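## Task

Take the yellow sponge off the low shelf and set it fully inside the tote on the bench. The tote has to stay where it was on the bench, neither moved nor rotated, the low shelf must still be standing upright at the end, and the robot must not tip over or finish leaning.

## Robot and tools

Robot: a Hello Robot Stretch 4 in a physics simulation. It has one arm: an omni-wheel base, a lift sliding on a mast, a telescoping arm reaching forward, a three-axis wrist (yaw, pitch, roll) and a parallel two-finger gripper. It stands about 1.6 m tall, and its base rim reaches at most 0.23 m from the base origin. Loose objects may occasionally get nudged by an outside push.

Frames: the base frame sits on the floor below the base centre, with x ahead, y to the left and z up, in metres. hand_pose is reported in this frame and marks the point between the fingers, 0.015 m short of the tips. It can be slightly wrong. The odometry frame is the base frame as it was when the scene began. base_odometry counts wheel turns only, so slipping shows up as travel. Its heading is in radians, left positive, from -3.142 to 3.142.

move: carries out one action. The action is made of base, joints, speeds, pace and contact_limits, or else end_of_arm on its own. A move with no action just reports state and images.
- base: relative offsets from where the base last reported itself, never a pose. Use translate_m (metres, forward +, -2 to 2), strafe_m (metres, left +, -2 to 2) or rotate_rad (radians, counter-clockwise +, -3.2 to 3.2). translate_m and strafe_m may be combined into one straight diagonal drive; rotate_rad must be sent alone.
- joints: absolute targets, given by name. lift_m runs 0 to 1.2 m, arm_m 0 to 0.55 m of extension, and gripper_m 0 to 0.08 m of finger gap. wrist_yaw_rad runs -1.134 to 4.276 (0 ahead, + to the left, 3.14 folded back). wrist_pitch_rad runs -1.117 to 4.259 (0 level, 1.57 pointing down). wrist_roll_rad runs -1.117 to 4.259 (0 puts the fingers level; + is clockwise when seen from behind). A target past its range is clipped and the result notes it. Any other out-of-range value is refused, and an unknown key makes the call invalid.
- pace: slow, default, fast or max. At default the base goes 0.3 m/s, the lift 0.3 m/s and the arm 0.4 m/s. When the lift is high, base speed is reduced.
- speeds: top speed for an individual joint (not the gripper).
- contact_limits: a value from 0 to 1 for arm_m, lift_m, translate_m, strafe_m or rotate_rad, and only next to that same command. It defaults to 0.5. Even at 0 the arm stops only after pushing about 15 to 40 N.
- end_of_arm: "enable_torque" brings back wrist or gripper motors that have shut off.
- cameras: head_camera, head_left_camera, head_right_camera, wrist_camera or all. [] returns none.
- blocking: false returns within about 0.5 s while the motion continues.
One action lasts at most about 14 s.

wait(seconds 0 to 10): lets time pass and reports state. stop: brakes all running motions. zoom_image(camera, region [x0,y0,x1,y1] in pixels, at most 504 per side): gives a closer view of the latest image. read_manual: returns licence text only. finished_scene(scene 1 or 2): closes the scene for good; the task must already be met and must stay met.

Results: the move line reads done, or the worst status. Per-motion statuses are done, off_target (came to rest short of the target and may still be pushing), contact_stop (was blocked and is now slack), time_out, limit_stop_at_own_body, limit_stop_at_tilt (lean above 6 degrees, so lift, arm and wheels go slack) and torque_fault (a wrist or gripper motor went limp; send enable_torque). Any unplanned stop, or a refused call, cancels the later calls in that reply. on_its_own reports things not commanded, such as slack joints. lidar_m lists 12 distances in 30-degree sectors: the 1st is straight ahead, counting counter-clockwise (4th left, 7th behind, 10th right). "-" means nothing seen, or closer than 0.25 m. wrist_depth_mm is a 7x7 grid of depths (100 to 2000 mm). base_tilt is in degrees. motor_effort is a percentage, with the peak in brackets. servo_current is in mA. turned_by_wheels differing from turned_by_imu by more than about 0.1 rad suggests a collision or slipping.

Gripping: command a gripper_m smaller than the object's width. While holding something, the reading stays above the command and the status reads off_target. A gripper current staying above about 900 mA causes a torque fault and may release the object.

Self-collision risk: the gripper over the base with lift below about 0.2 m (0.45 m when pointing down); the wrist pitched up combined with a roll; yaw plus pitch below about -1.1; a folded-back wrist (yaw above 2.7, as at the start) being tilted or rolled. Unfold the wrist before anything else.

Avoid: shoving or hitting the tote, bench or shelf (the shelf must not fall and the tote must not move); dropping the item from a height or releasing it while moving; turning or driving with heavy loads at long reach; tipping the robot. Lower the item into the tote before letting it go.

Each tool is called after "Call:" as name(argument=value, ...) on one line, values as JSON.

## Session

Call:
move()

Scene clock: 0.00 s.
base_odometry: x=+0.000 y=+0.000 heading=+0.000
turned_by_wheels: +0.000
turned_by_imu: +0.000
base_tilt: forward=+0.1 right=+0.9
lidar_m: 0.98 1.14 2.50 2.50 2.66 1.64 1.66 1.95 2.25 2.24 2.25 0.99
base_status: not commanded
joint_positions: lift_m=+0.270 arm_m=+0.002 wrist_yaw_rad=+3.216 wrist_pitch_rad=+0.001 wrist_roll_rad=+0.000 gripper_m=+0.040
joint_status: not commanded
measured_speeds: all 0
motor_effort: lift_m=+20 arm_m=+4 wheel_0=-1 wheel_1=-2 wheel_2=+1
servo_current: wrist_yaw_rad=52 wrist_pitch_rad=52 wrist_roll_rad=46 gripper_m=39
hand_pose: x=-0.0455 y=+0.0714 z=+0.4482 quat_wxyz=(-0.037, -0.001, +0.000, +0.999) (m; base frame)
wrist_depth_mm: - 138 137 - - - - / - - 135 - - - - / - - 134 1808 1756 1618 - / - 117 140 1863 1756 1661 - / 191 137 1921 1921 1808 1661 - / 211 1983 1983 1921 1756 1618 1618 / 208 - - 1229 - - 1255
pictures: head_camera, head_left_camera, head_right_camera, wrist_camera

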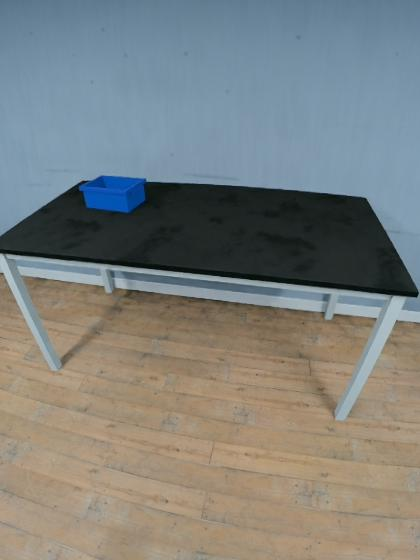

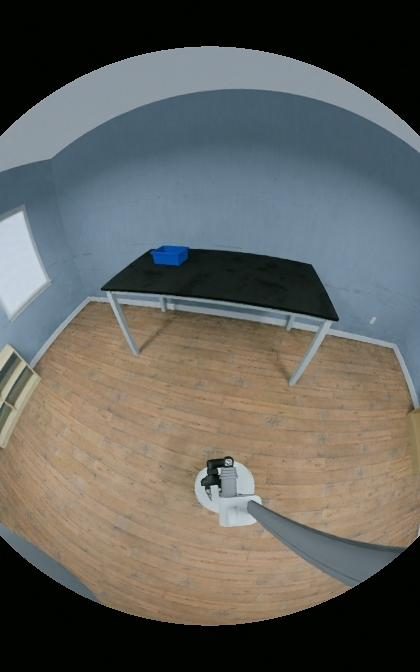

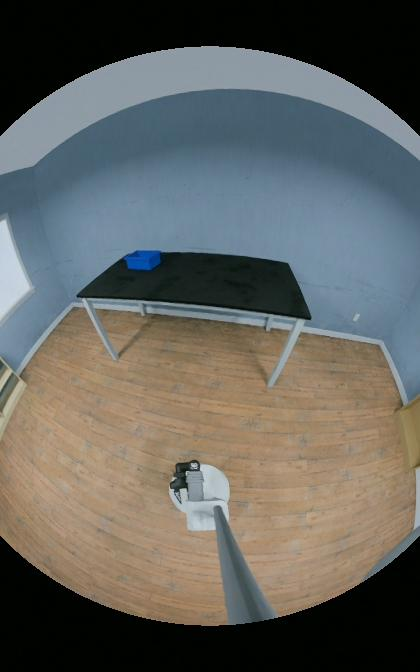

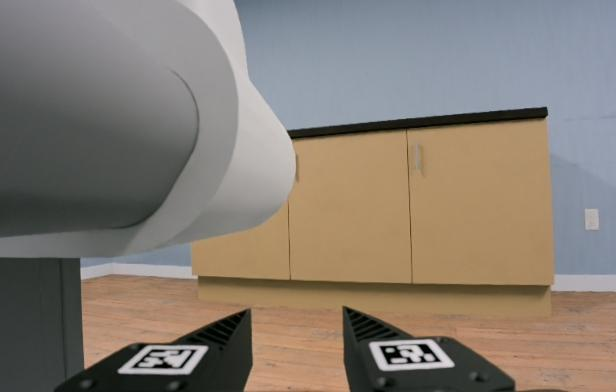

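Call:
move(base={"rotate_rad": 1.1})

Scene clock: 8.13 s.
move: done
base_odometry: x=+0.000 y=+0.000 heading=+1.100
turned_by_wheels: +1.100
turned_by_imu: +1.095
base_tilt: forward=+0.1 right=+1.0
lidar_m: 2.48 2.51 2.63 1.65 1.67 1.95 2.27 2.27 2.20 0.99 0.99 1.17
base_status: done
joint_positions: lift_m=+0.270 arm_m=+0.002 wrist_yaw_rad=+3.216 wrist_pitch_rad=+0.001 wrist_roll_rad=+0.000 gripper_m=+0.040
joint_status: not commanded
measured_speeds: all 0
motor_effort: lift_m=+20(20) arm_m=+4(4) wheel_0=-2(8) wheel_1=-1(11) wheel_2=-2(12)
servo_current: wrist_yaw_rad=46(52) wrist_pitch_rad=59(78) wrist_roll_rad=46(52) gripper_m=39(46)
hand_pose: x=-0.0455 y=+0.0714 z=+0.4482 quat_wxyz=(-0.037, -0.001, +0.000, +0.999) (m; base frame)
wrist_depth_mm: - 138 137 - - - - / - - 135 - - - - / - - 135 - - - - / - 118 141 - - - - / 192 137 - - - - - / 211 1921 1983 1983 - 1808 1708 / 208 - - 1182 - - 1281
pictures: head_camera, head_left_camera, head_right_camera, wrist_camera

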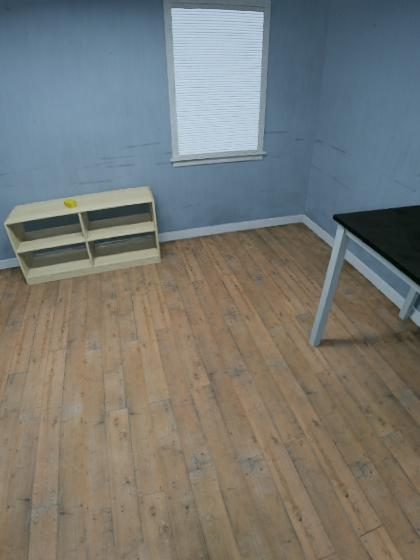

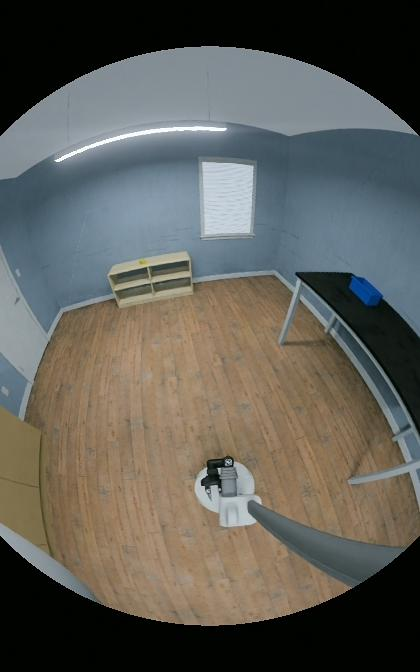

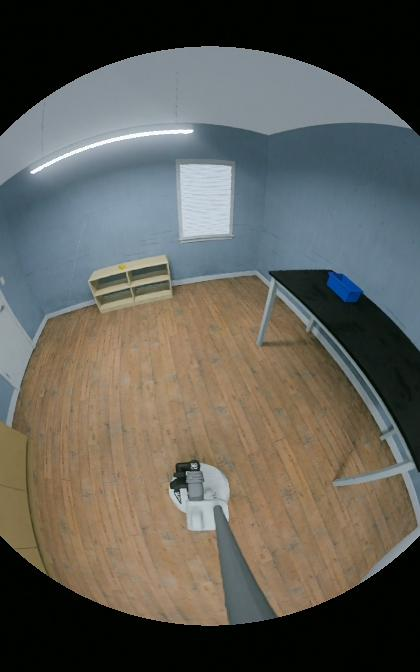

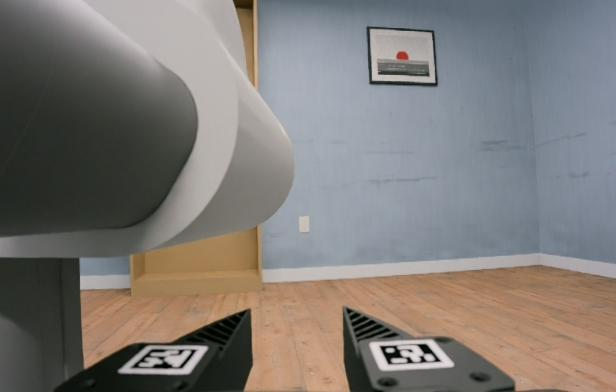

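Call:
move(base={"rotate_rad": 0.3}, joints={"lift_m": 0.85, "wrist_yaw_rad": 0, "wrist_pitch_rad": 1.5708, "gripper_m": 0.08}, pace="fast", cameras=["head_camera"])

Call:
move(base={"translate_m": 1.8, "strafe_m": 0.47}, pace="fast")

Scene clock: 37.33 s.
move: done
base_odometry: x=+0.000 y=+0.000 heading=+1.400
turned_by_wheels: +0.300
turned_by_imu: +0.298
base_tilt: forward=+0.1 right=+1.0
lidar_m: 2.51 2.67 1.71 1.65 1.73 2.59 2.23 2.54 1.03 0.99 1.02 1.57
base_status: done
joint_positions: lift_m=+0.850 arm_m=+0.002 wrist_yaw_rad=+0.002 wrist_pitch_rad=+1.568 wrist_roll_rad=+0.000 gripper_m=+0.080
joint_status: all done
measured_speeds: all 0
motor_effort: lift_m=+23(27) arm_m=+4(4) wheel_0=+1(7) wheel_1=+2(10) wheel_2=+1(9)
servo_current: wrist_yaw_rad=52(137) wrist_pitch_rad=33(117) wrist_roll_rad=46(52) gripper_m=46(85)
hand_pose: x=+0.1738 y=-0.0874 z=+0.8153 quat_wxyz=(+0.708, -0.001, +0.706, +0.001) (m; base frame)
wrist_depth_mm: 1008 1008 991 991 976 976 976 / 976 991 976 976 991 976 960 / 991 991 976 960 960 976 976 / 991 960 960 976 960 960 991 / 976 960 759 750 960 960 960 / 976 976 750 750 976 946 946 / - 109 741 741 759 - -
pictures: head_camera

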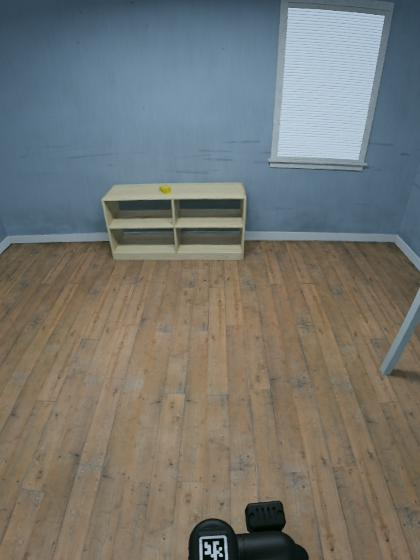

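Scene clock: 43.43 s.
move: done
base_odometry: x=-0.157 y=+1.854 heading=+1.400
turned_by_wheels: +0.000
turned_by_imu: +0.003
base_tilt: forward=+0.2 right=+0.8
lidar_m: 0.76 0.82 1.73 1.66 1.60 1.68 - 2.18 1.65 2.51 1.02 0.78
base_status: done
joint_positions: lift_m=+0.850 arm_m=+0.002 wrist_yaw_rad=+0.002 wrist_pitch_rad=+1.568 wrist_roll_rad=+0.000 gripper_m=+0.080
joint_status: not commanded
measured_speeds: all 0
motor_effort: lift_m=+23(23) arm_m=+4(4) wheel_0=+1(7) wheel_1=+0(13) wheel_2=+2(14)
servo_current: wrist_yaw_rad=46(59) wrist_pitch_rad=39(78) wrist_roll_rad=52(52) gripper_m=39(52)
hand_pose: x=+0.1738 y=-0.0874 z=+0.8153 quat_wxyz=(+0.708, -0.001, +0.706, +0.001) (m; base frame)
wrist_depth_mm: 991 1008 991 976 976 976 976 / 1008 991 976 991 991 976 960 / 976 976 991 960 976 976 960 / 960 976 960 976 976 976 946 / 946 976 759 750 960 960 960 / 960 960 741 750 960 946 960 / - 109 732 741 759 - -
pictures: head_camera, head_left_camera, head_right_camera, wrist_camera

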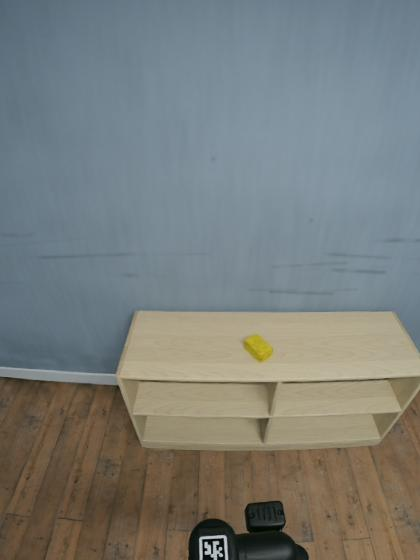

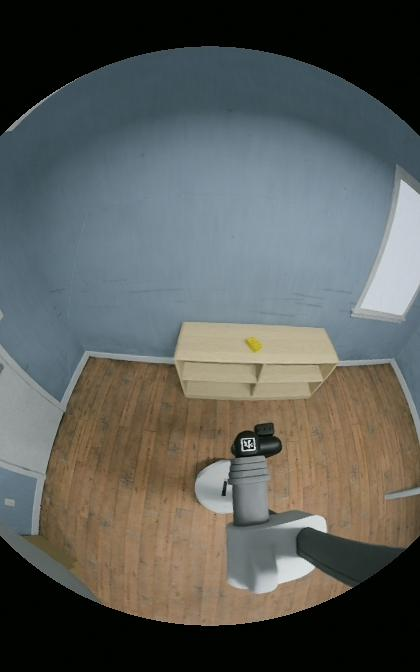

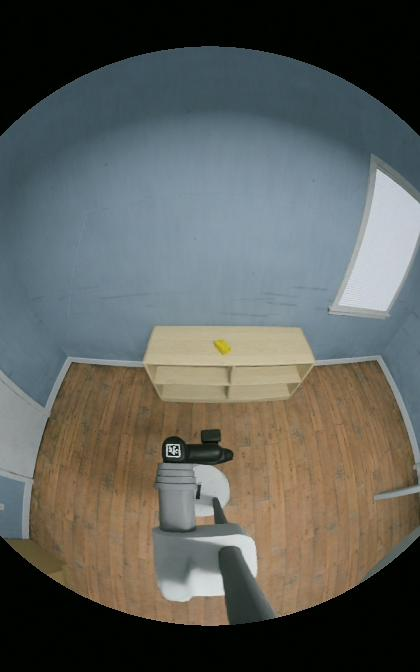

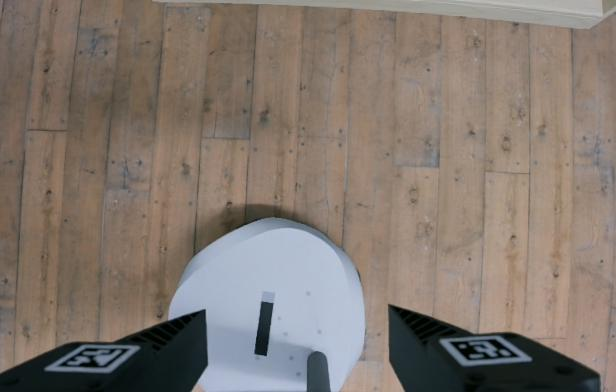

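Call:
zoom_image(camera="head_camera", region=[210, 310, 310, 390])

Call:
move(base={"translate_m": 0.3, "strafe_m": -0.104}, joints={"arm_m": 0.38})

Scaled by 5.040 from the camera's 420x560 image, which has a finer 1200x1600 frame.

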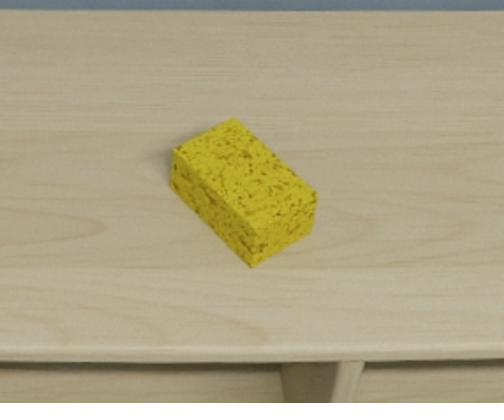

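Scene clock: 54.87 s.
move: done
base_odometry: x=-0.004 y=+2.132 heading=+1.400
turned_by_wheels: +0.000
turned_by_imu: -0.001
base_tilt: forward=+0.1 right=+0.9
lidar_m: 0.45 0.48 1.28 1.72 1.88 1.88 - 2.00 1.70 2.43 0.62 0.46
base_status: done
joint_positions: lift_m=+0.850 arm_m=+0.380 wrist_yaw_rad=+0.001 wrist_pitch_rad=+1.568 wrist_roll_rad=+0.000 gripper_m=+0.080
joint_status: all done
measured_speeds: all 0
motor_effort: lift_m=+23(23) arm_m=+8(11) wheel_0=+2(10) wheel_1=+3(8) wheel_2=+1(13)
servo_current: wrist_yaw_rad=59(59) wrist_pitch_rad=33(72) wrist_roll_rad=46(59) gripper_m=39(52)
hand_pose: x=+0.5512 y=-0.0874 z=+0.8153 quat_wxyz=(+0.708, +0.000, +0.706, +0.000) (m; base frame)
wrist_depth_mm: 364 364 364 359 362 359 362 / 362 362 362 359 359 357 357 / 357 357 357 357 355 353 355 / 357 355 353 309 353 351 353 / 353 353 353 309 349 349 349 / 351 351 349 349 349 347 347 / - 109 349 946 345 - -
pictures: head_camera, head_left_camera, head_right_camera, wrist_camera

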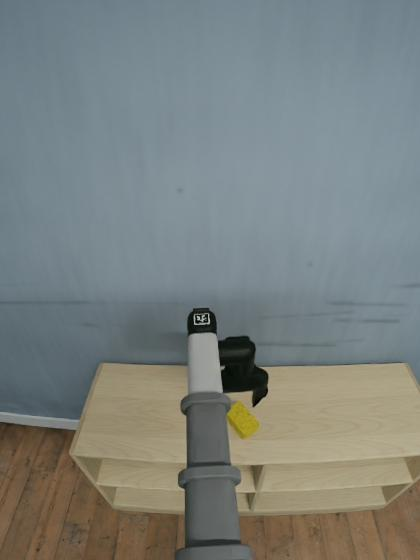

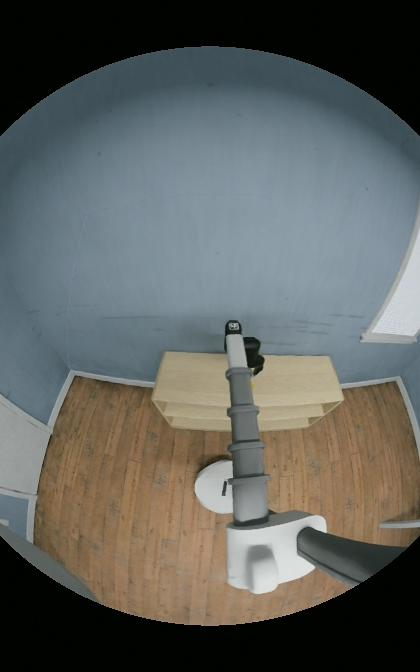

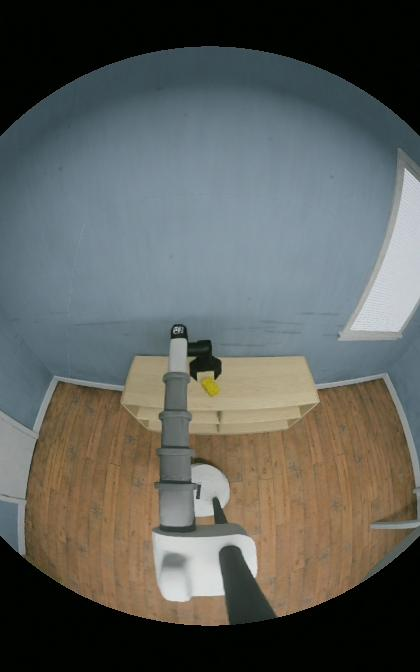

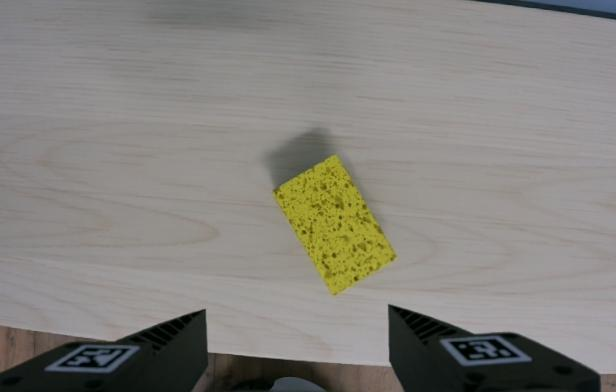

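Call:
move(base={"strafe_m": -0.03}, joints={"arm_m": 0.414, "lift_m": 0.78, "wrist_roll_rad": -0.5})

Scene clock: 70.03 s.
move: done
base_odometry: x=+0.026 y=+2.127 heading=+1.401
turned_by_wheels: +0.000
turned_by_imu: -0.001
base_tilt: forward=+0.0 right=+1.2
lidar_m: 0.44 0.49 1.31 1.77 1.90 1.90 - 1.99 1.66 2.40 0.60 0.46
base_status: done
joint_positions: lift_m=+0.780 arm_m=+0.414 wrist_yaw_rad=+0.001 wrist_pitch_rad=+1.568 wrist_roll_rad=-0.497 gripper_m=+0.080
joint_status: all done
measured_speeds: all 0
motor_effort: lift_m=+16(21) arm_m=+8(11) wheel_0=+1(10) wheel_1=+0(9) wheel_2=+1(3)
servo_current: wrist_yaw_rad=52(59) wrist_pitch_rad=52(72) wrist_roll_rad=52(98) gripper_m=39(46)
hand_pose: x=+0.5852 y=-0.0874 z=+0.7458 quat_wxyz=(+0.686, -0.175, +0.684, +0.174) (m; base frame)
wrist_depth_mm: 289 289 289 287 287 286 287 / 289 287 287 286 286 287 286 / 286 286 286 286 285 283 283 / 285 285 283 283 283 283 281 / 283 282 282 237 281 279 281 / 878 281 282 236 279 281 279 / - 109 279 278 278 - -
pictures: head_camera, head_left_camera, head_right_camera, wrist_camera

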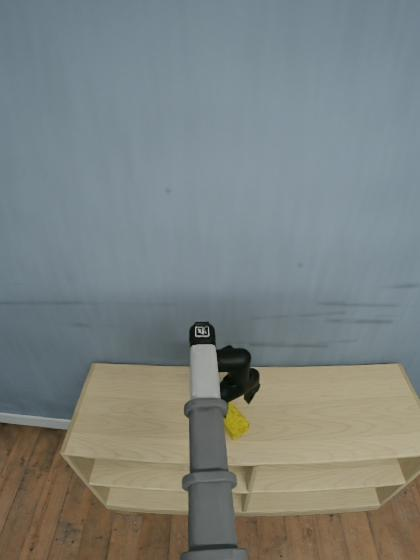

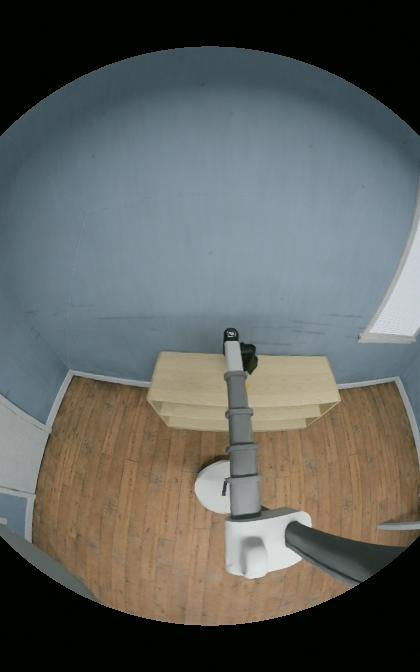

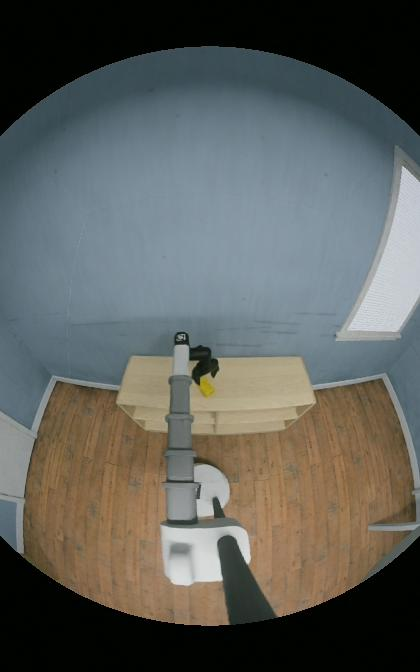

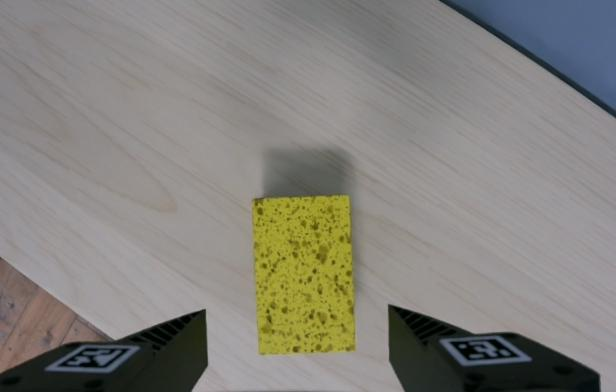

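Call:
move(joints={"arm_m": 0.42, "lift_m": 0.678}, contact_limits={"lift_m": 0.2}, cameras=["wrist_camera"])

Call:
move(joints={"gripper_m": 0.03}, cameras=["wrist_camera"])

Scene clock: 76.17 s.
move: done
base_odometry: x=+0.026 y=+2.127 heading=+1.401
turned_by_wheels: +0.000
turned_by_imu: -0.001
base_tilt: forward=+0.1 right=+0.8
lidar_m: 0.45 0.48 1.30 1.78 1.90 1.91 - 1.99 1.67 2.39 0.60 0.46
base_status: not commanded
joint_positions: lift_m=+0.678 arm_m=+0.420 wrist_yaw_rad=+0.001 wrist_pitch_rad=+1.568 wrist_roll_rad=-0.498 gripper_m=+0.080
joint_status: all done
measured_speeds: all 0
motor_effort: lift_m=+16(17) arm_m=+8(12) wheel_0=+0(1) wheel_1=+0(0) wheel_2=+1(1)
servo_current: wrist_yaw_rad=52(59) wrist_pitch_rad=33(78) wrist_roll_rad=52(52) gripper_m=39(46)
contact_limits: lift_m 0.2
hand_pose: x=+0.5912 y=-0.0874 z=+0.6438 quat_wxyz=(+0.686, -0.175, +0.684, +0.174) (m; base frame)
wrist_depth_mm: 185 184 184 184 183 183 - / 185 183 183 183 183 182 183 / 183 182 182 182 181 181 181 / 182 181 181 181 180 180 180 / 180 181 135 135 180 180 180 / 180 179 135 135 138 179 178 / - 109 134 134 133 - -
pictures: wrist_camera

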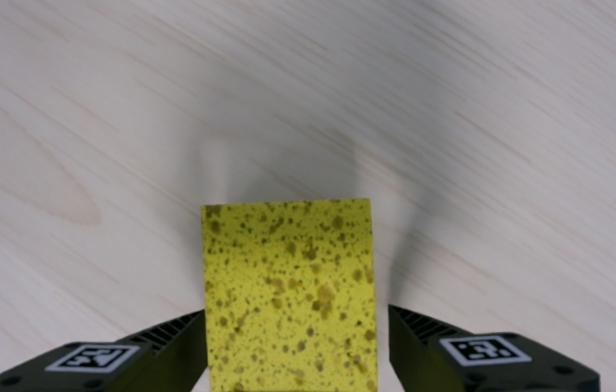

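Scene clock: 77.23 s.
move: off_target
base_odometry: x=+0.026 y=+2.127 heading=+1.401
turned_by_wheels: +0.000
turned_by_imu: +0.000
base_tilt: forward=+0.1 right=+1.0
lidar_m: 0.45 0.48 1.28 1.75 1.92 1.90 - 1.96 1.67 2.39 0.62 0.45
base_status: not commanded
joint_positions: lift_m=+0.678 arm_m=+0.420 wrist_yaw_rad=+0.001 wrist_pitch_rad=+1.568 wrist_roll_rad=-0.498 gripper_m=+0.057
joint_status: gripper_m off_target (ended at +0.057, target +0.030)
measured_speeds: all 0
on_its_own: gripper_m is held at +0.051, not at your +0.030, by its contact guard: the fingers met something
motor_effort: lift_m=+16(16) arm_m=+8(9) wheel_0=+1(1) wheel_1=+0(0) wheel_2=+1(1)
servo_current: wrist_yaw_rad=52(52) wrist_pitch_rad=39(65) wrist_roll_rad=52(59) gripper_m=709(787)
contact_limits: lift_m 0.2
hand_pose: x=+0.5912 y=-0.0874 z=+0.6438 quat_wxyz=(+0.686, -0.175, +0.684, +0.174) (m; base frame)
wrist_depth_mm: 185 185 183 184 183 183 - / 185 183 183 183 183 182 182 / 183 182 182 182 181 181 181 / 181 182 181 181 181 180 180 / 180 181 135 135 179 180 179 / 180 179 135 135 135 178 178 / 179 179 134 134 133 - -
pictures: wrist_camera

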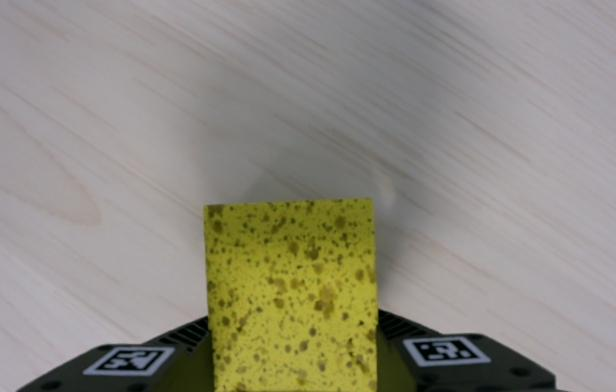

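Call:
move(joints={"lift_m": 0.8}, cameras=["wrist_camera"])

Call:
move(joints={"lift_m": 1.1, "arm_m": 0.0}, base={"translate_m": -0.28}, cameras=["wrist_camera"])

Call:
move(base={"strafe_m": -1.5}, cameras=[])

Call:
move(base={"rotate_rad": -3.14})

Scene clock: 109.90 s.
move: done
base_odometry: x=+0.026 y=+2.127 heading=+1.401
turned_by_wheels: +0.000
turned_by_imu: -0.001
base_tilt: forward=+0.1 right=+1.1
lidar_m: 0.44 0.48 1.27 1.75 1.90 1.92 - 1.97 1.68 2.39 0.61 0.47
base_status: not commanded
joint_positions: lift_m=+0.800 arm_m=+0.420 wrist_yaw_rad=+0.001 wrist_pitch_rad=+1.568 wrist_roll_rad=-0.498 gripper_m=+0.057
joint_status: all done
measured_speeds: all 0
on_its_own: gripper_m is held at +0.051, not at your +0.030, by its contact guard: the fingers met something
motor_effort: lift_m=+24(26) arm_m=+8(9) wheel_0=+1(1) wheel_1=+0(0) wheel_2=+1(1)
servo_current: wrist_yaw_rad=52(59) wrist_pitch_rad=46(72) wrist_roll_rad=46(52) gripper_m=715(715)
hand_pose: x=+0.5912 y=-0.0874 z=+0.7652 quat_wxyz=(+0.686, -0.175, +0.684, +0.174) (m; base frame)
wrist_depth_mm: 309 307 309 307 309 307 276 / 307 306 307 307 304 306 314 / 306 306 306 306 303 303 304 / 303 303 304 304 301 301 303 / 301 303 135 135 301 301 300 / 917 300 135 135 135 298 298 / 917 300 134 134 133 - -
pictures: wrist_camera

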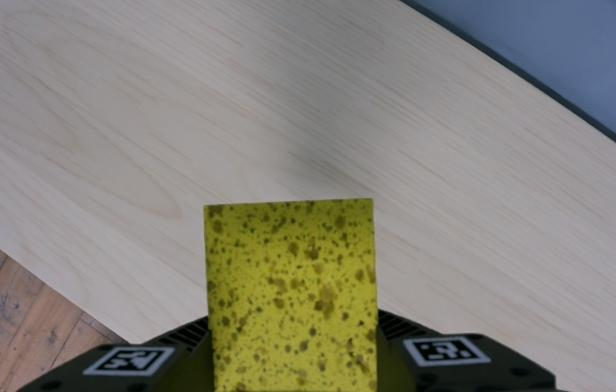

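Scene clock: 112.30 s.
move: done
base_odometry: x=-0.022 y=+1.851 heading=+1.400
turned_by_wheels: +0.000
turned_by_imu: -0.001
base_tilt: forward=-0.1 right=+0.8
lidar_m: 0.72 0.79 1.74 1.80 1.73 1.89 - 1.97 1.55 2.36 0.96 0.75
base_status: done
joint_positions: lift_m=+1.100 arm_m=+0.003 wrist_yaw_rad=+0.001 wrist_pitch_rad=+1.568 wrist_roll_rad=-0.498 gripper_m=+0.057
joint_status: all done
joint sent to its limit — arm_m, lower limit.
measured_speeds: all 0
on_its_own: gripper_m is held at +0.051, not at your +0.030, by its contact guard: the fingers met something
motor_effort: lift_m=+23(27) arm_m=-8(11) wheel_0=-2(9) wheel_1=-2(9) wheel_2=-1(12)
servo_current: wrist_yaw_rad=46(59) wrist_pitch_rad=59(72) wrist_roll_rad=39(59) gripper_m=715(722)
hand_pose: x=+0.1741 y=-0.0874 z=+1.0653 quat_wxyz=(+0.686, -0.175, +0.684, +0.174) (m; base frame)
wrist_depth_mm: 1255 1229 1229 1255 1160 878 891 / 1229 1255 1229 1229 1229 1160 866 / 1229 1255 1255 1229 1229 1205 1138 / 1205 1229 1205 1229 1205 1205 1229 / 1229 1229 136 135 135 1205 1205 / 1229 1229 135 134 134 1205 1205 / 1229 1182 134 134 133 - -
pictures: wrist_camera

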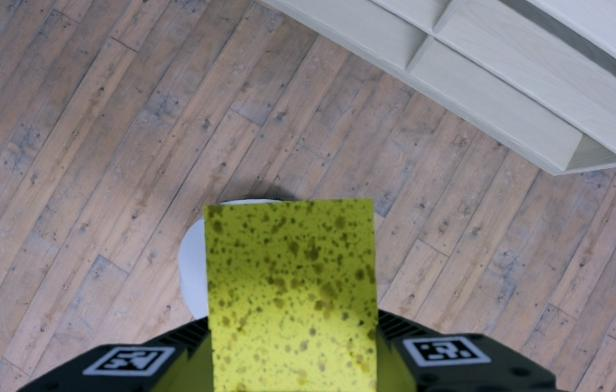

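Scene clock: 118.63 s.
move: done
base_odometry: x=+1.456 y=+1.596 heading=+1.400
turned_by_wheels: +0.000
turned_by_imu: -0.010
base_tilt: forward=-0.1 right=+0.9
lidar_m: 0.97 1.03 1.01 3.28 3.00 4.06 0.56 0.64 0.91 0.88 0.94 1.00
base_status: done
joint_positions: lift_m=+1.100 arm_m=+0.003 wrist_yaw_rad=+0.001 wrist_pitch_rad=+1.568 wrist_roll_rad=-0.498 gripper_m=+0.057
joint_status: not commanded
measured_speeds: all 0
on_its_own: gripper_m is held at +0.051, not at your +0.030, by its contact guard: the fingers met something
motor_effort: lift_m=+23(23) arm_m=-8(8) wheel_0=+0(11) wheel_1=-1(14) wheel_2=+0(4)
servo_current: wrist_yaw_rad=46(59) wrist_pitch_rad=65(72) wrist_roll_rad=46(59) gripper_m=709(715)
hand_pose: x=+0.1741 y=-0.0874 z=+1.0653 quat_wxyz=(+0.686, -0.175, +0.684, +0.174) (m; base frame)
wrist_depth_mm: 1255 1255 1255 1229 1229 1229 - / 1255 1229 1255 1229 1229 1255 1229 / 1229 1229 1255 1229 1205 1229 1229 / 1229 1205 1229 1205 1229 1229 1205 / 1229 1229 136 135 136 1229 1205 / 1229 1229 135 135 135 1205 1160 / 1182 1205 133 134 133 - -
pictures: none
No camera images: "cameras" was empty.

Scene clock: 122.33 s.
move: done
base_odometry: x=+1.456 y=+1.596 heading=-1.739
turned_by_wheels: -3.139
turned_by_imu: -3.128
base_tilt: forward=+0.0 right=+1.1
lidar_m: 0.57 0.62 0.89 0.88 0.94 0.99 0.96 1.03 0.99 3.32 3.03 4.22
base_status: done
joint_positions: lift_m=+1.100 arm_m=+0.003 wrist_yaw_rad=+0.001 wrist_pitch_rad=+1.568 wrist_roll_rad=-0.498 gripper_m=+0.057
joint_status: not commanded
measured_speeds: all 0
on_its_own: gripper_m is held at +0.051, not at your +0.030, by its contact guard: the fingers met something
motor_effort: lift_m=+21(23) arm_m=-8(8) wheel_0=+3(8) wheel_1=+4(10) wheel_2=+3(10)
servo_current: wrist_yaw_rad=52(59) wrist_pitch_rad=39(72) wrist_roll_rad=39(52) gripper_m=709(722)
hand_pose: x=+0.1741 y=-0.0874 z=+1.0654 quat_wxyz=(+0.686, -0.175, +0.684, +0.174) (m; base frame)
wrist_depth_mm: - 1255 1255 1255 1229 1229 1229 / 1255 1205 1229 1229 1255 1229 1229 / 1229 1229 1229 1255 1205 1255 1229 / 1229 1229 1229 1229 1229 1205 1229 / 1229 1205 135 135 135 1229 1229 / 1229 1205 135 135 134 1205 1229 / 1205 1205 134 134 133 - -
pictures: head_camera, head_left_camera, head_right_camera, wrist_camera

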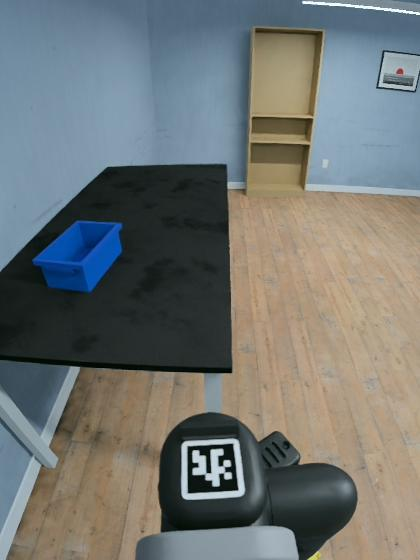

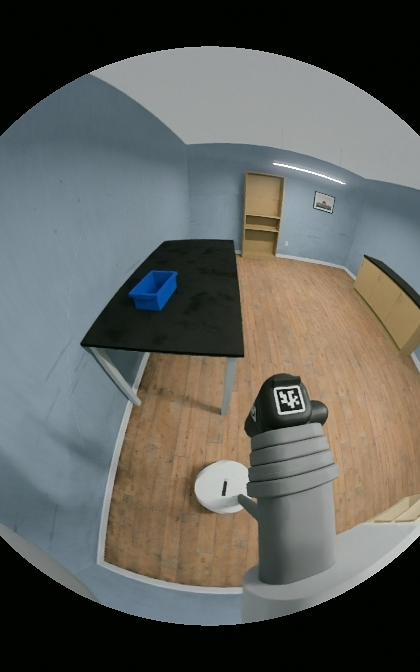

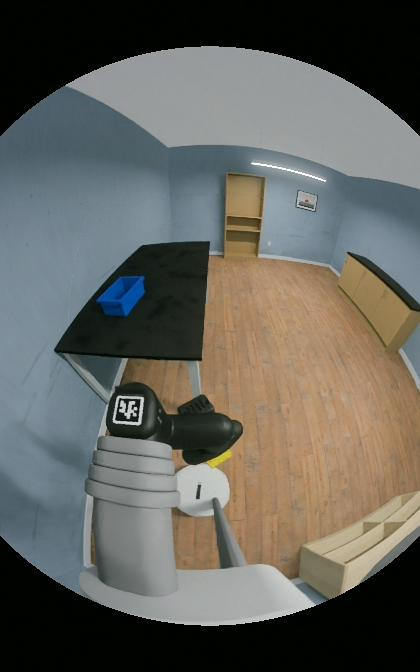

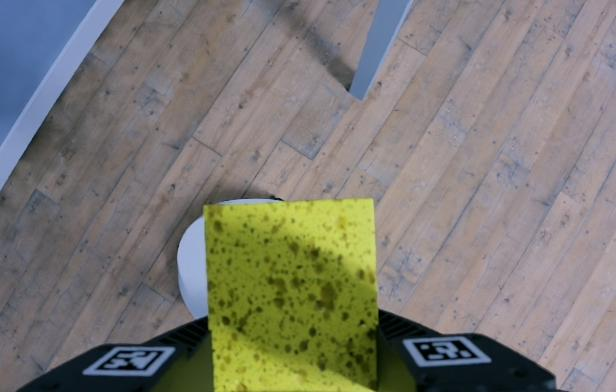

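Call:
move(base={"translate_m": 0.2, "strafe_m": 0.53}, joints={"lift_m": 1.18})

Scene clock: 135.10 s.
move: done
base_odometry: x=+1.945 y=+1.310 heading=-1.739
turned_by_wheels: +0.000
turned_by_imu: +0.001
base_tilt: forward=+0.0 right=+1.0
lidar_m: 0.41 0.45 0.33 0.33 0.37 0.55 1.15 1.23 1.54 3.45 0.57 0.42
base_status: done
joint_positions: lift_m=+1.180 arm_m=+0.003 wrist_yaw_rad=+0.001 wrist_pitch_rad=+1.568 wrist_roll_rad=-0.498 gripper_m=+0.057
joint_status: all done
measured_speeds: all 0
on_its_own: gripper_m is held at +0.051, not at your +0.030, by its contact guard: the fingers met something
motor_effort: lift_m=+23(26) arm_m=-8(8) wheel_0=-3(9) wheel_1=+1(12) wheel_2=-1(7)
servo_current: wrist_yaw_rad=46(59) wrist_pitch_rad=46(72) wrist_roll_rad=46(52) gripper_m=709(722)
hand_pose: x=+0.1741 y=-0.0874 z=+1.1453 quat_wxyz=(+0.686, -0.175, +0.684, +0.174) (m; base frame)
wrist_depth_mm: - - - 1336 1336 - - / - - 1229 1308 1336 1308 - / - - 1308 1336 1336 1336 1308 / - - 1308 1281 1336 1308 1281 / - 1281 136 135 136 1308 1308 / - 1308 135 134 135 1281 1281 / - 1281 134 134 133 - -
pictures: head_camera, head_left_camera, head_right_camera, wrist_camera

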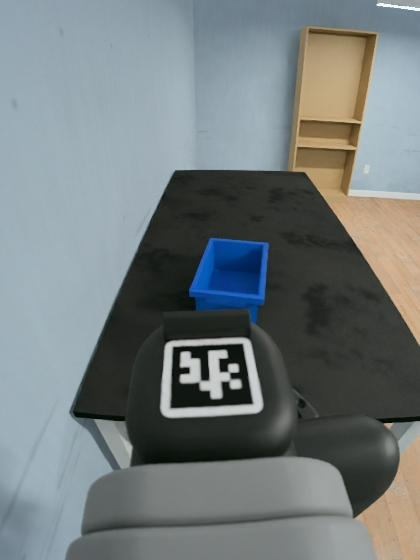

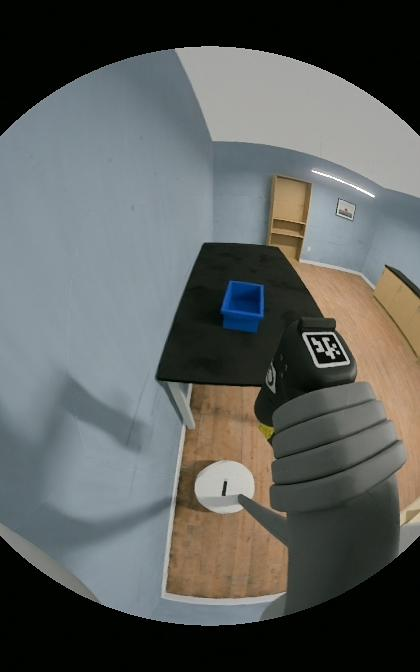

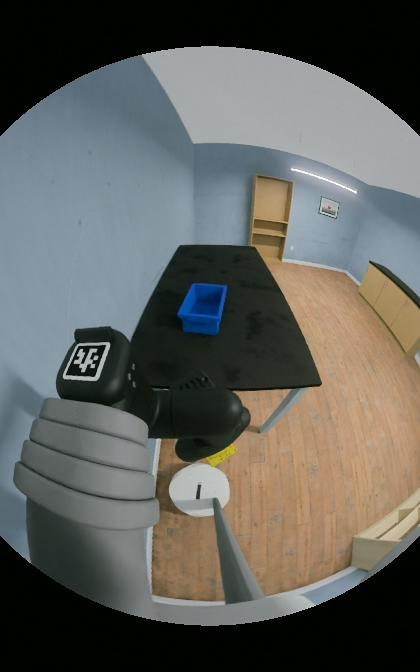

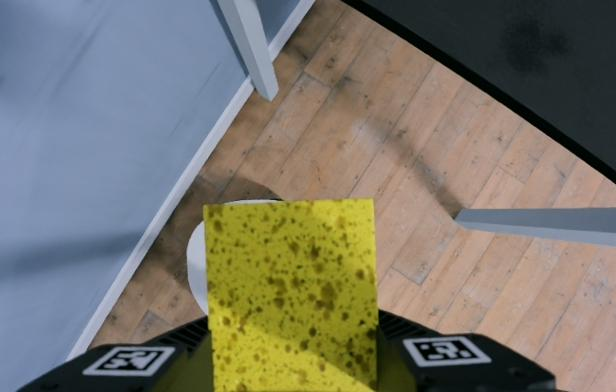

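Call:
move(base={"translate_m": 0.15}, joints={"lift_m": 1.2, "wrist_roll_rad": 1.73, "arm_m": 0.15})

Scene clock: 149.70 s.
move: done
base_odometry: x=+1.920 y=+1.162 heading=-1.739
turned_by_wheels: +0.000
turned_by_imu: -0.001
base_tilt: forward=+0.0 right=+1.0
lidar_m: 0.27 0.31 0.33 0.31 0.33 0.54 1.30 1.37 1.64 3.42 0.37 0.27
base_status: done
joint_positions: lift_m=+1.200 arm_m=+0.150 wrist_yaw_rad=+0.001 wrist_pitch_rad=+1.568 wrist_roll_rad=+1.727 gripper_m=+0.057
joint_status: all done
measured_speeds: all 0
on_its_own: gripper_m is held at +0.051, not at your +0.030, by its contact guard: the fingers met something
motor_effort: lift_m=+23(26) arm_m=+8(11) wheel_0=+1(7) wheel_1=+1(9) wheel_2=+0(11)
servo_current: wrist_yaw_rad=46(59) wrist_pitch_rad=33(72) wrist_roll_rad=52(104) gripper_m=715(715)
hand_pose: x=+0.3212 y=-0.0874 z=+1.1652 quat_wxyz=(+0.460, +0.538, +0.459, -0.537) (m; base frame)
wrist_depth_mm: - - - - 1336 1308 1308 / - - - 1336 1308 1308 1336 / - - - - 1336 1308 1308 / - - 136 136 1118 1098 1308 / 397 - 135 135 136 1098 1308 / 379 - 135 135 135 1308 1281 / 364 - 134 134 133 - -
pictures: head_camera, head_left_camera, head_right_camera, wrist_camera

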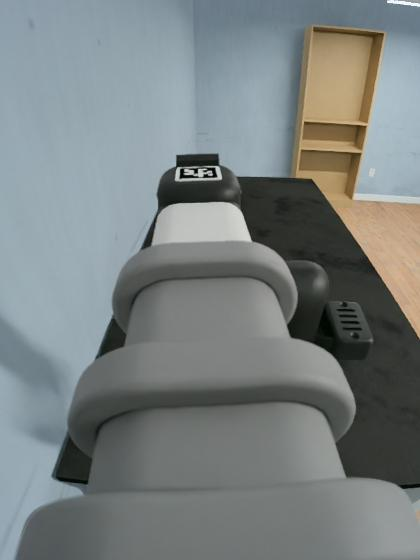

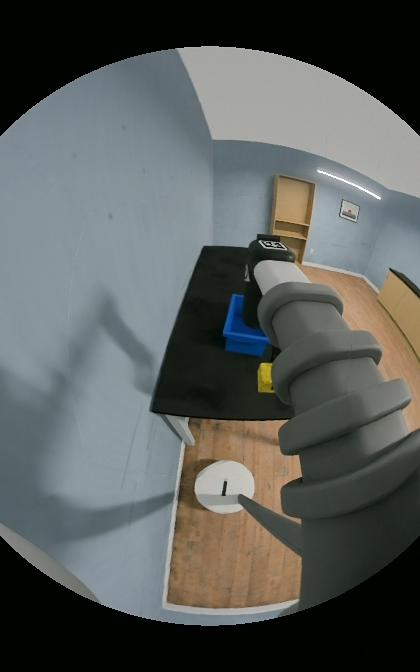

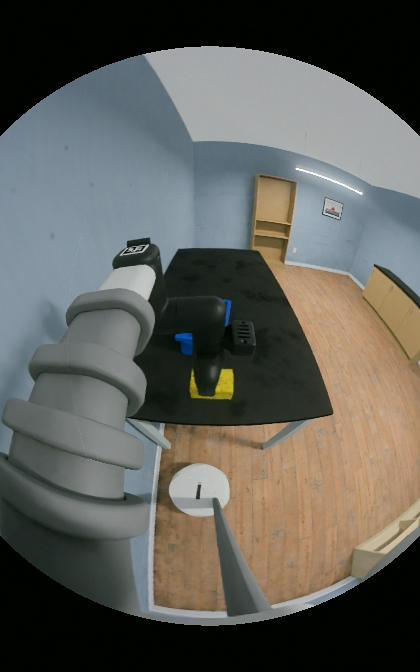

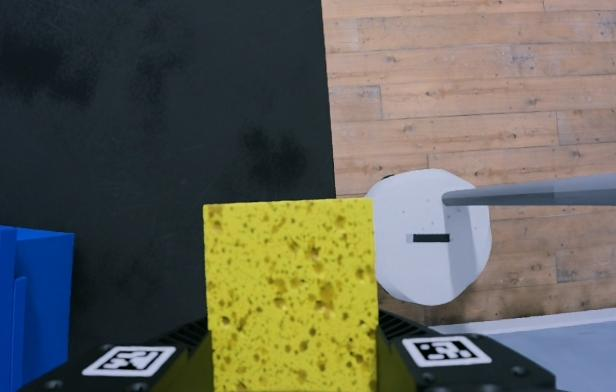

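Call:
move(joints={"arm_m": 0.36})

Scene clock: 158.50 s.
move: done
base_odometry: x=+1.920 y=+1.162 heading=-1.739
turned_by_wheels: +0.000
turned_by_imu: -0.001
base_tilt: forward=+0.0 right=+0.7
lidar_m: 0.27 0.31 0.33 0.31 0.33 0.53 1.30 1.39 1.64 3.44 0.37 0.28
base_status: not commanded
joint_positions: lift_m=+1.200 arm_m=+0.360 wrist_yaw_rad=+0.001 wrist_pitch_rad=+1.568 wrist_roll_rad=+1.728 gripper_m=+0.057
joint_status: all done
measured_speeds: all 0
on_its_own: gripper_m is held at +0.051, not at your +0.030, by its contact guard: the fingers met something
motor_effort: lift_m=+24(24) arm_m=+8(10) wheel_0=+2(2) wheel_1=+1(1) wheel_2=+0(0)
servo_current: wrist_yaw_rad=46(52) wrist_pitch_rad=26(65) wrist_roll_rad=39(52) gripper_m=715(715)
hand_pose: x=+0.5312 y=-0.0874 z=+1.1652 quat_wxyz=(+0.460, +0.538, +0.459, -0.537) (m; base frame)
wrist_depth_mm: - - - - - - 1308 / - - - - - - 1308 / - - - - - - 1308 / - - 136 136 - - 1308 / - - 135 135 - - 1281 / - - 135 134 134 - 1281 / - - 134 134 133 - -
pictures: head_camera, head_left_camera, head_right_camera, wrist_camera

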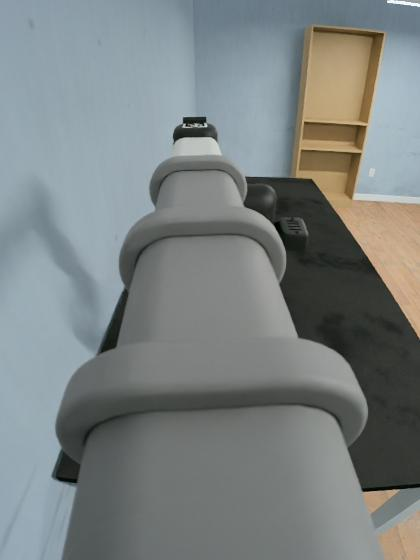

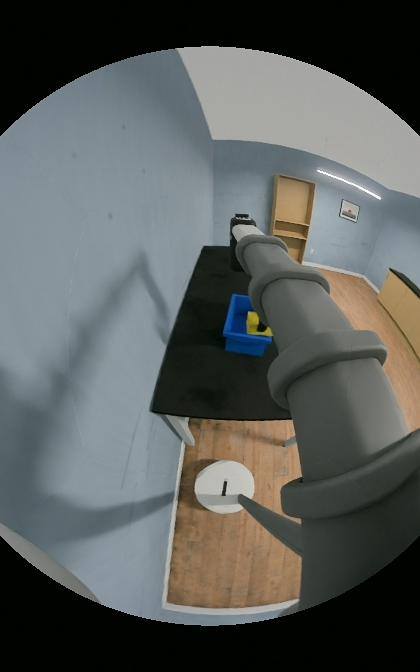

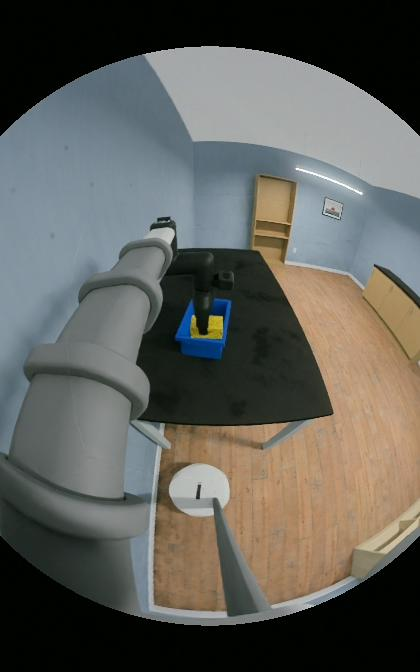

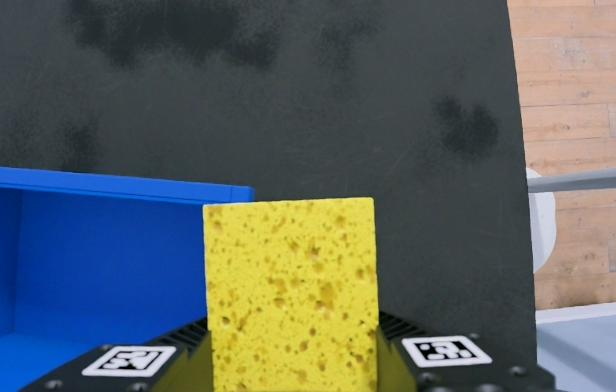

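Call:
move(joints={"arm_m": 0.51, "wrist_roll_rad": 1.81})

Scene clock: 171.03 s.
move: done
base_odometry: x=+1.920 y=+1.162 heading=-1.739
turned_by_wheels: +0.000
turned_by_imu: -0.001
base_tilt: forward=+0.0 right=+1.0
lidar_m: 0.26 0.30 0.33 0.31 0.35 0.54 1.30 1.36 1.63 3.41 0.37 0.28
base_status: not commanded
joint_positions: lift_m=+1.200 arm_m=+0.510 wrist_yaw_rad=+0.001 wrist_pitch_rad=+1.568 wrist_roll_rad=+1.808 gripper_m=+0.057
joint_status: all done
measured_speeds: all 0
on_its_own: gripper_m is held at +0.051, not at your +0.030, by its contact guard: the fingers met something
motor_effort: lift_m=+23(24) arm_m=+8(11) wheel_0=+1(2) wheel_1=+1(1) wheel_2=+0(0)
servo_current: wrist_yaw_rad=52(59) wrist_pitch_rad=52(72) wrist_roll_rad=46(65) gripper_m=709(715)
hand_pose: x=+0.6812 y=-0.0874 z=+1.1652 quat_wxyz=(+0.438, +0.556, +0.437, -0.555) (m; base frame)
wrist_depth_mm: - - - - - - - / - - - - - - - / - - - - 276 - - / - - 136 362 306 - - / - - 135 135 274 - - / - 394 135 135 135 - - / - - 134 134 133 - -
pictures: head_camera, head_left_camera, head_right_camera, wrist_camera

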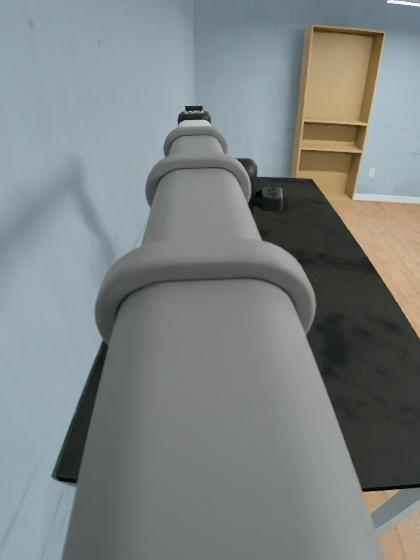

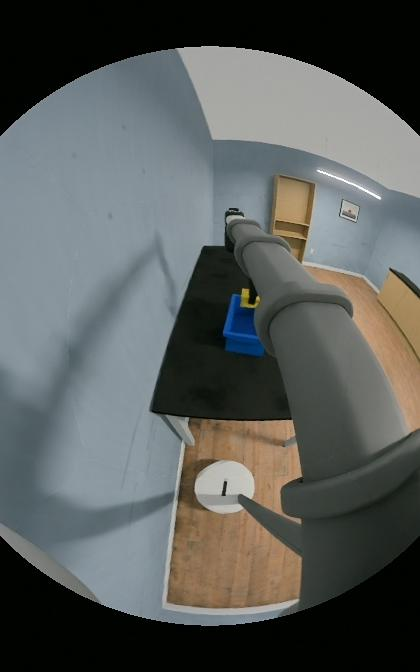

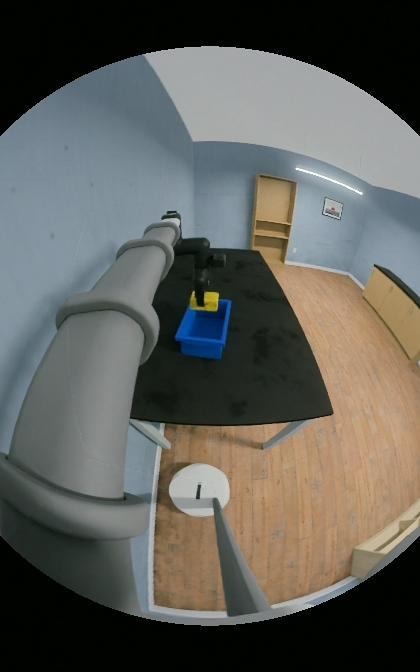

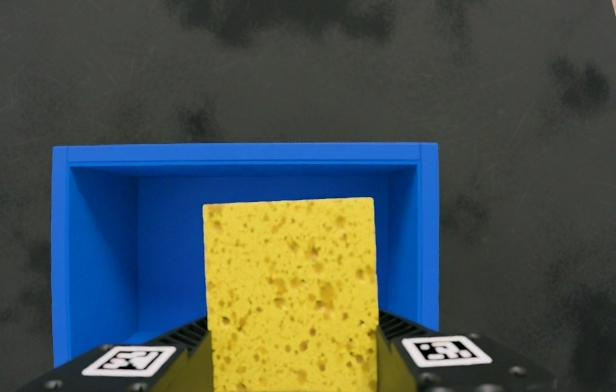

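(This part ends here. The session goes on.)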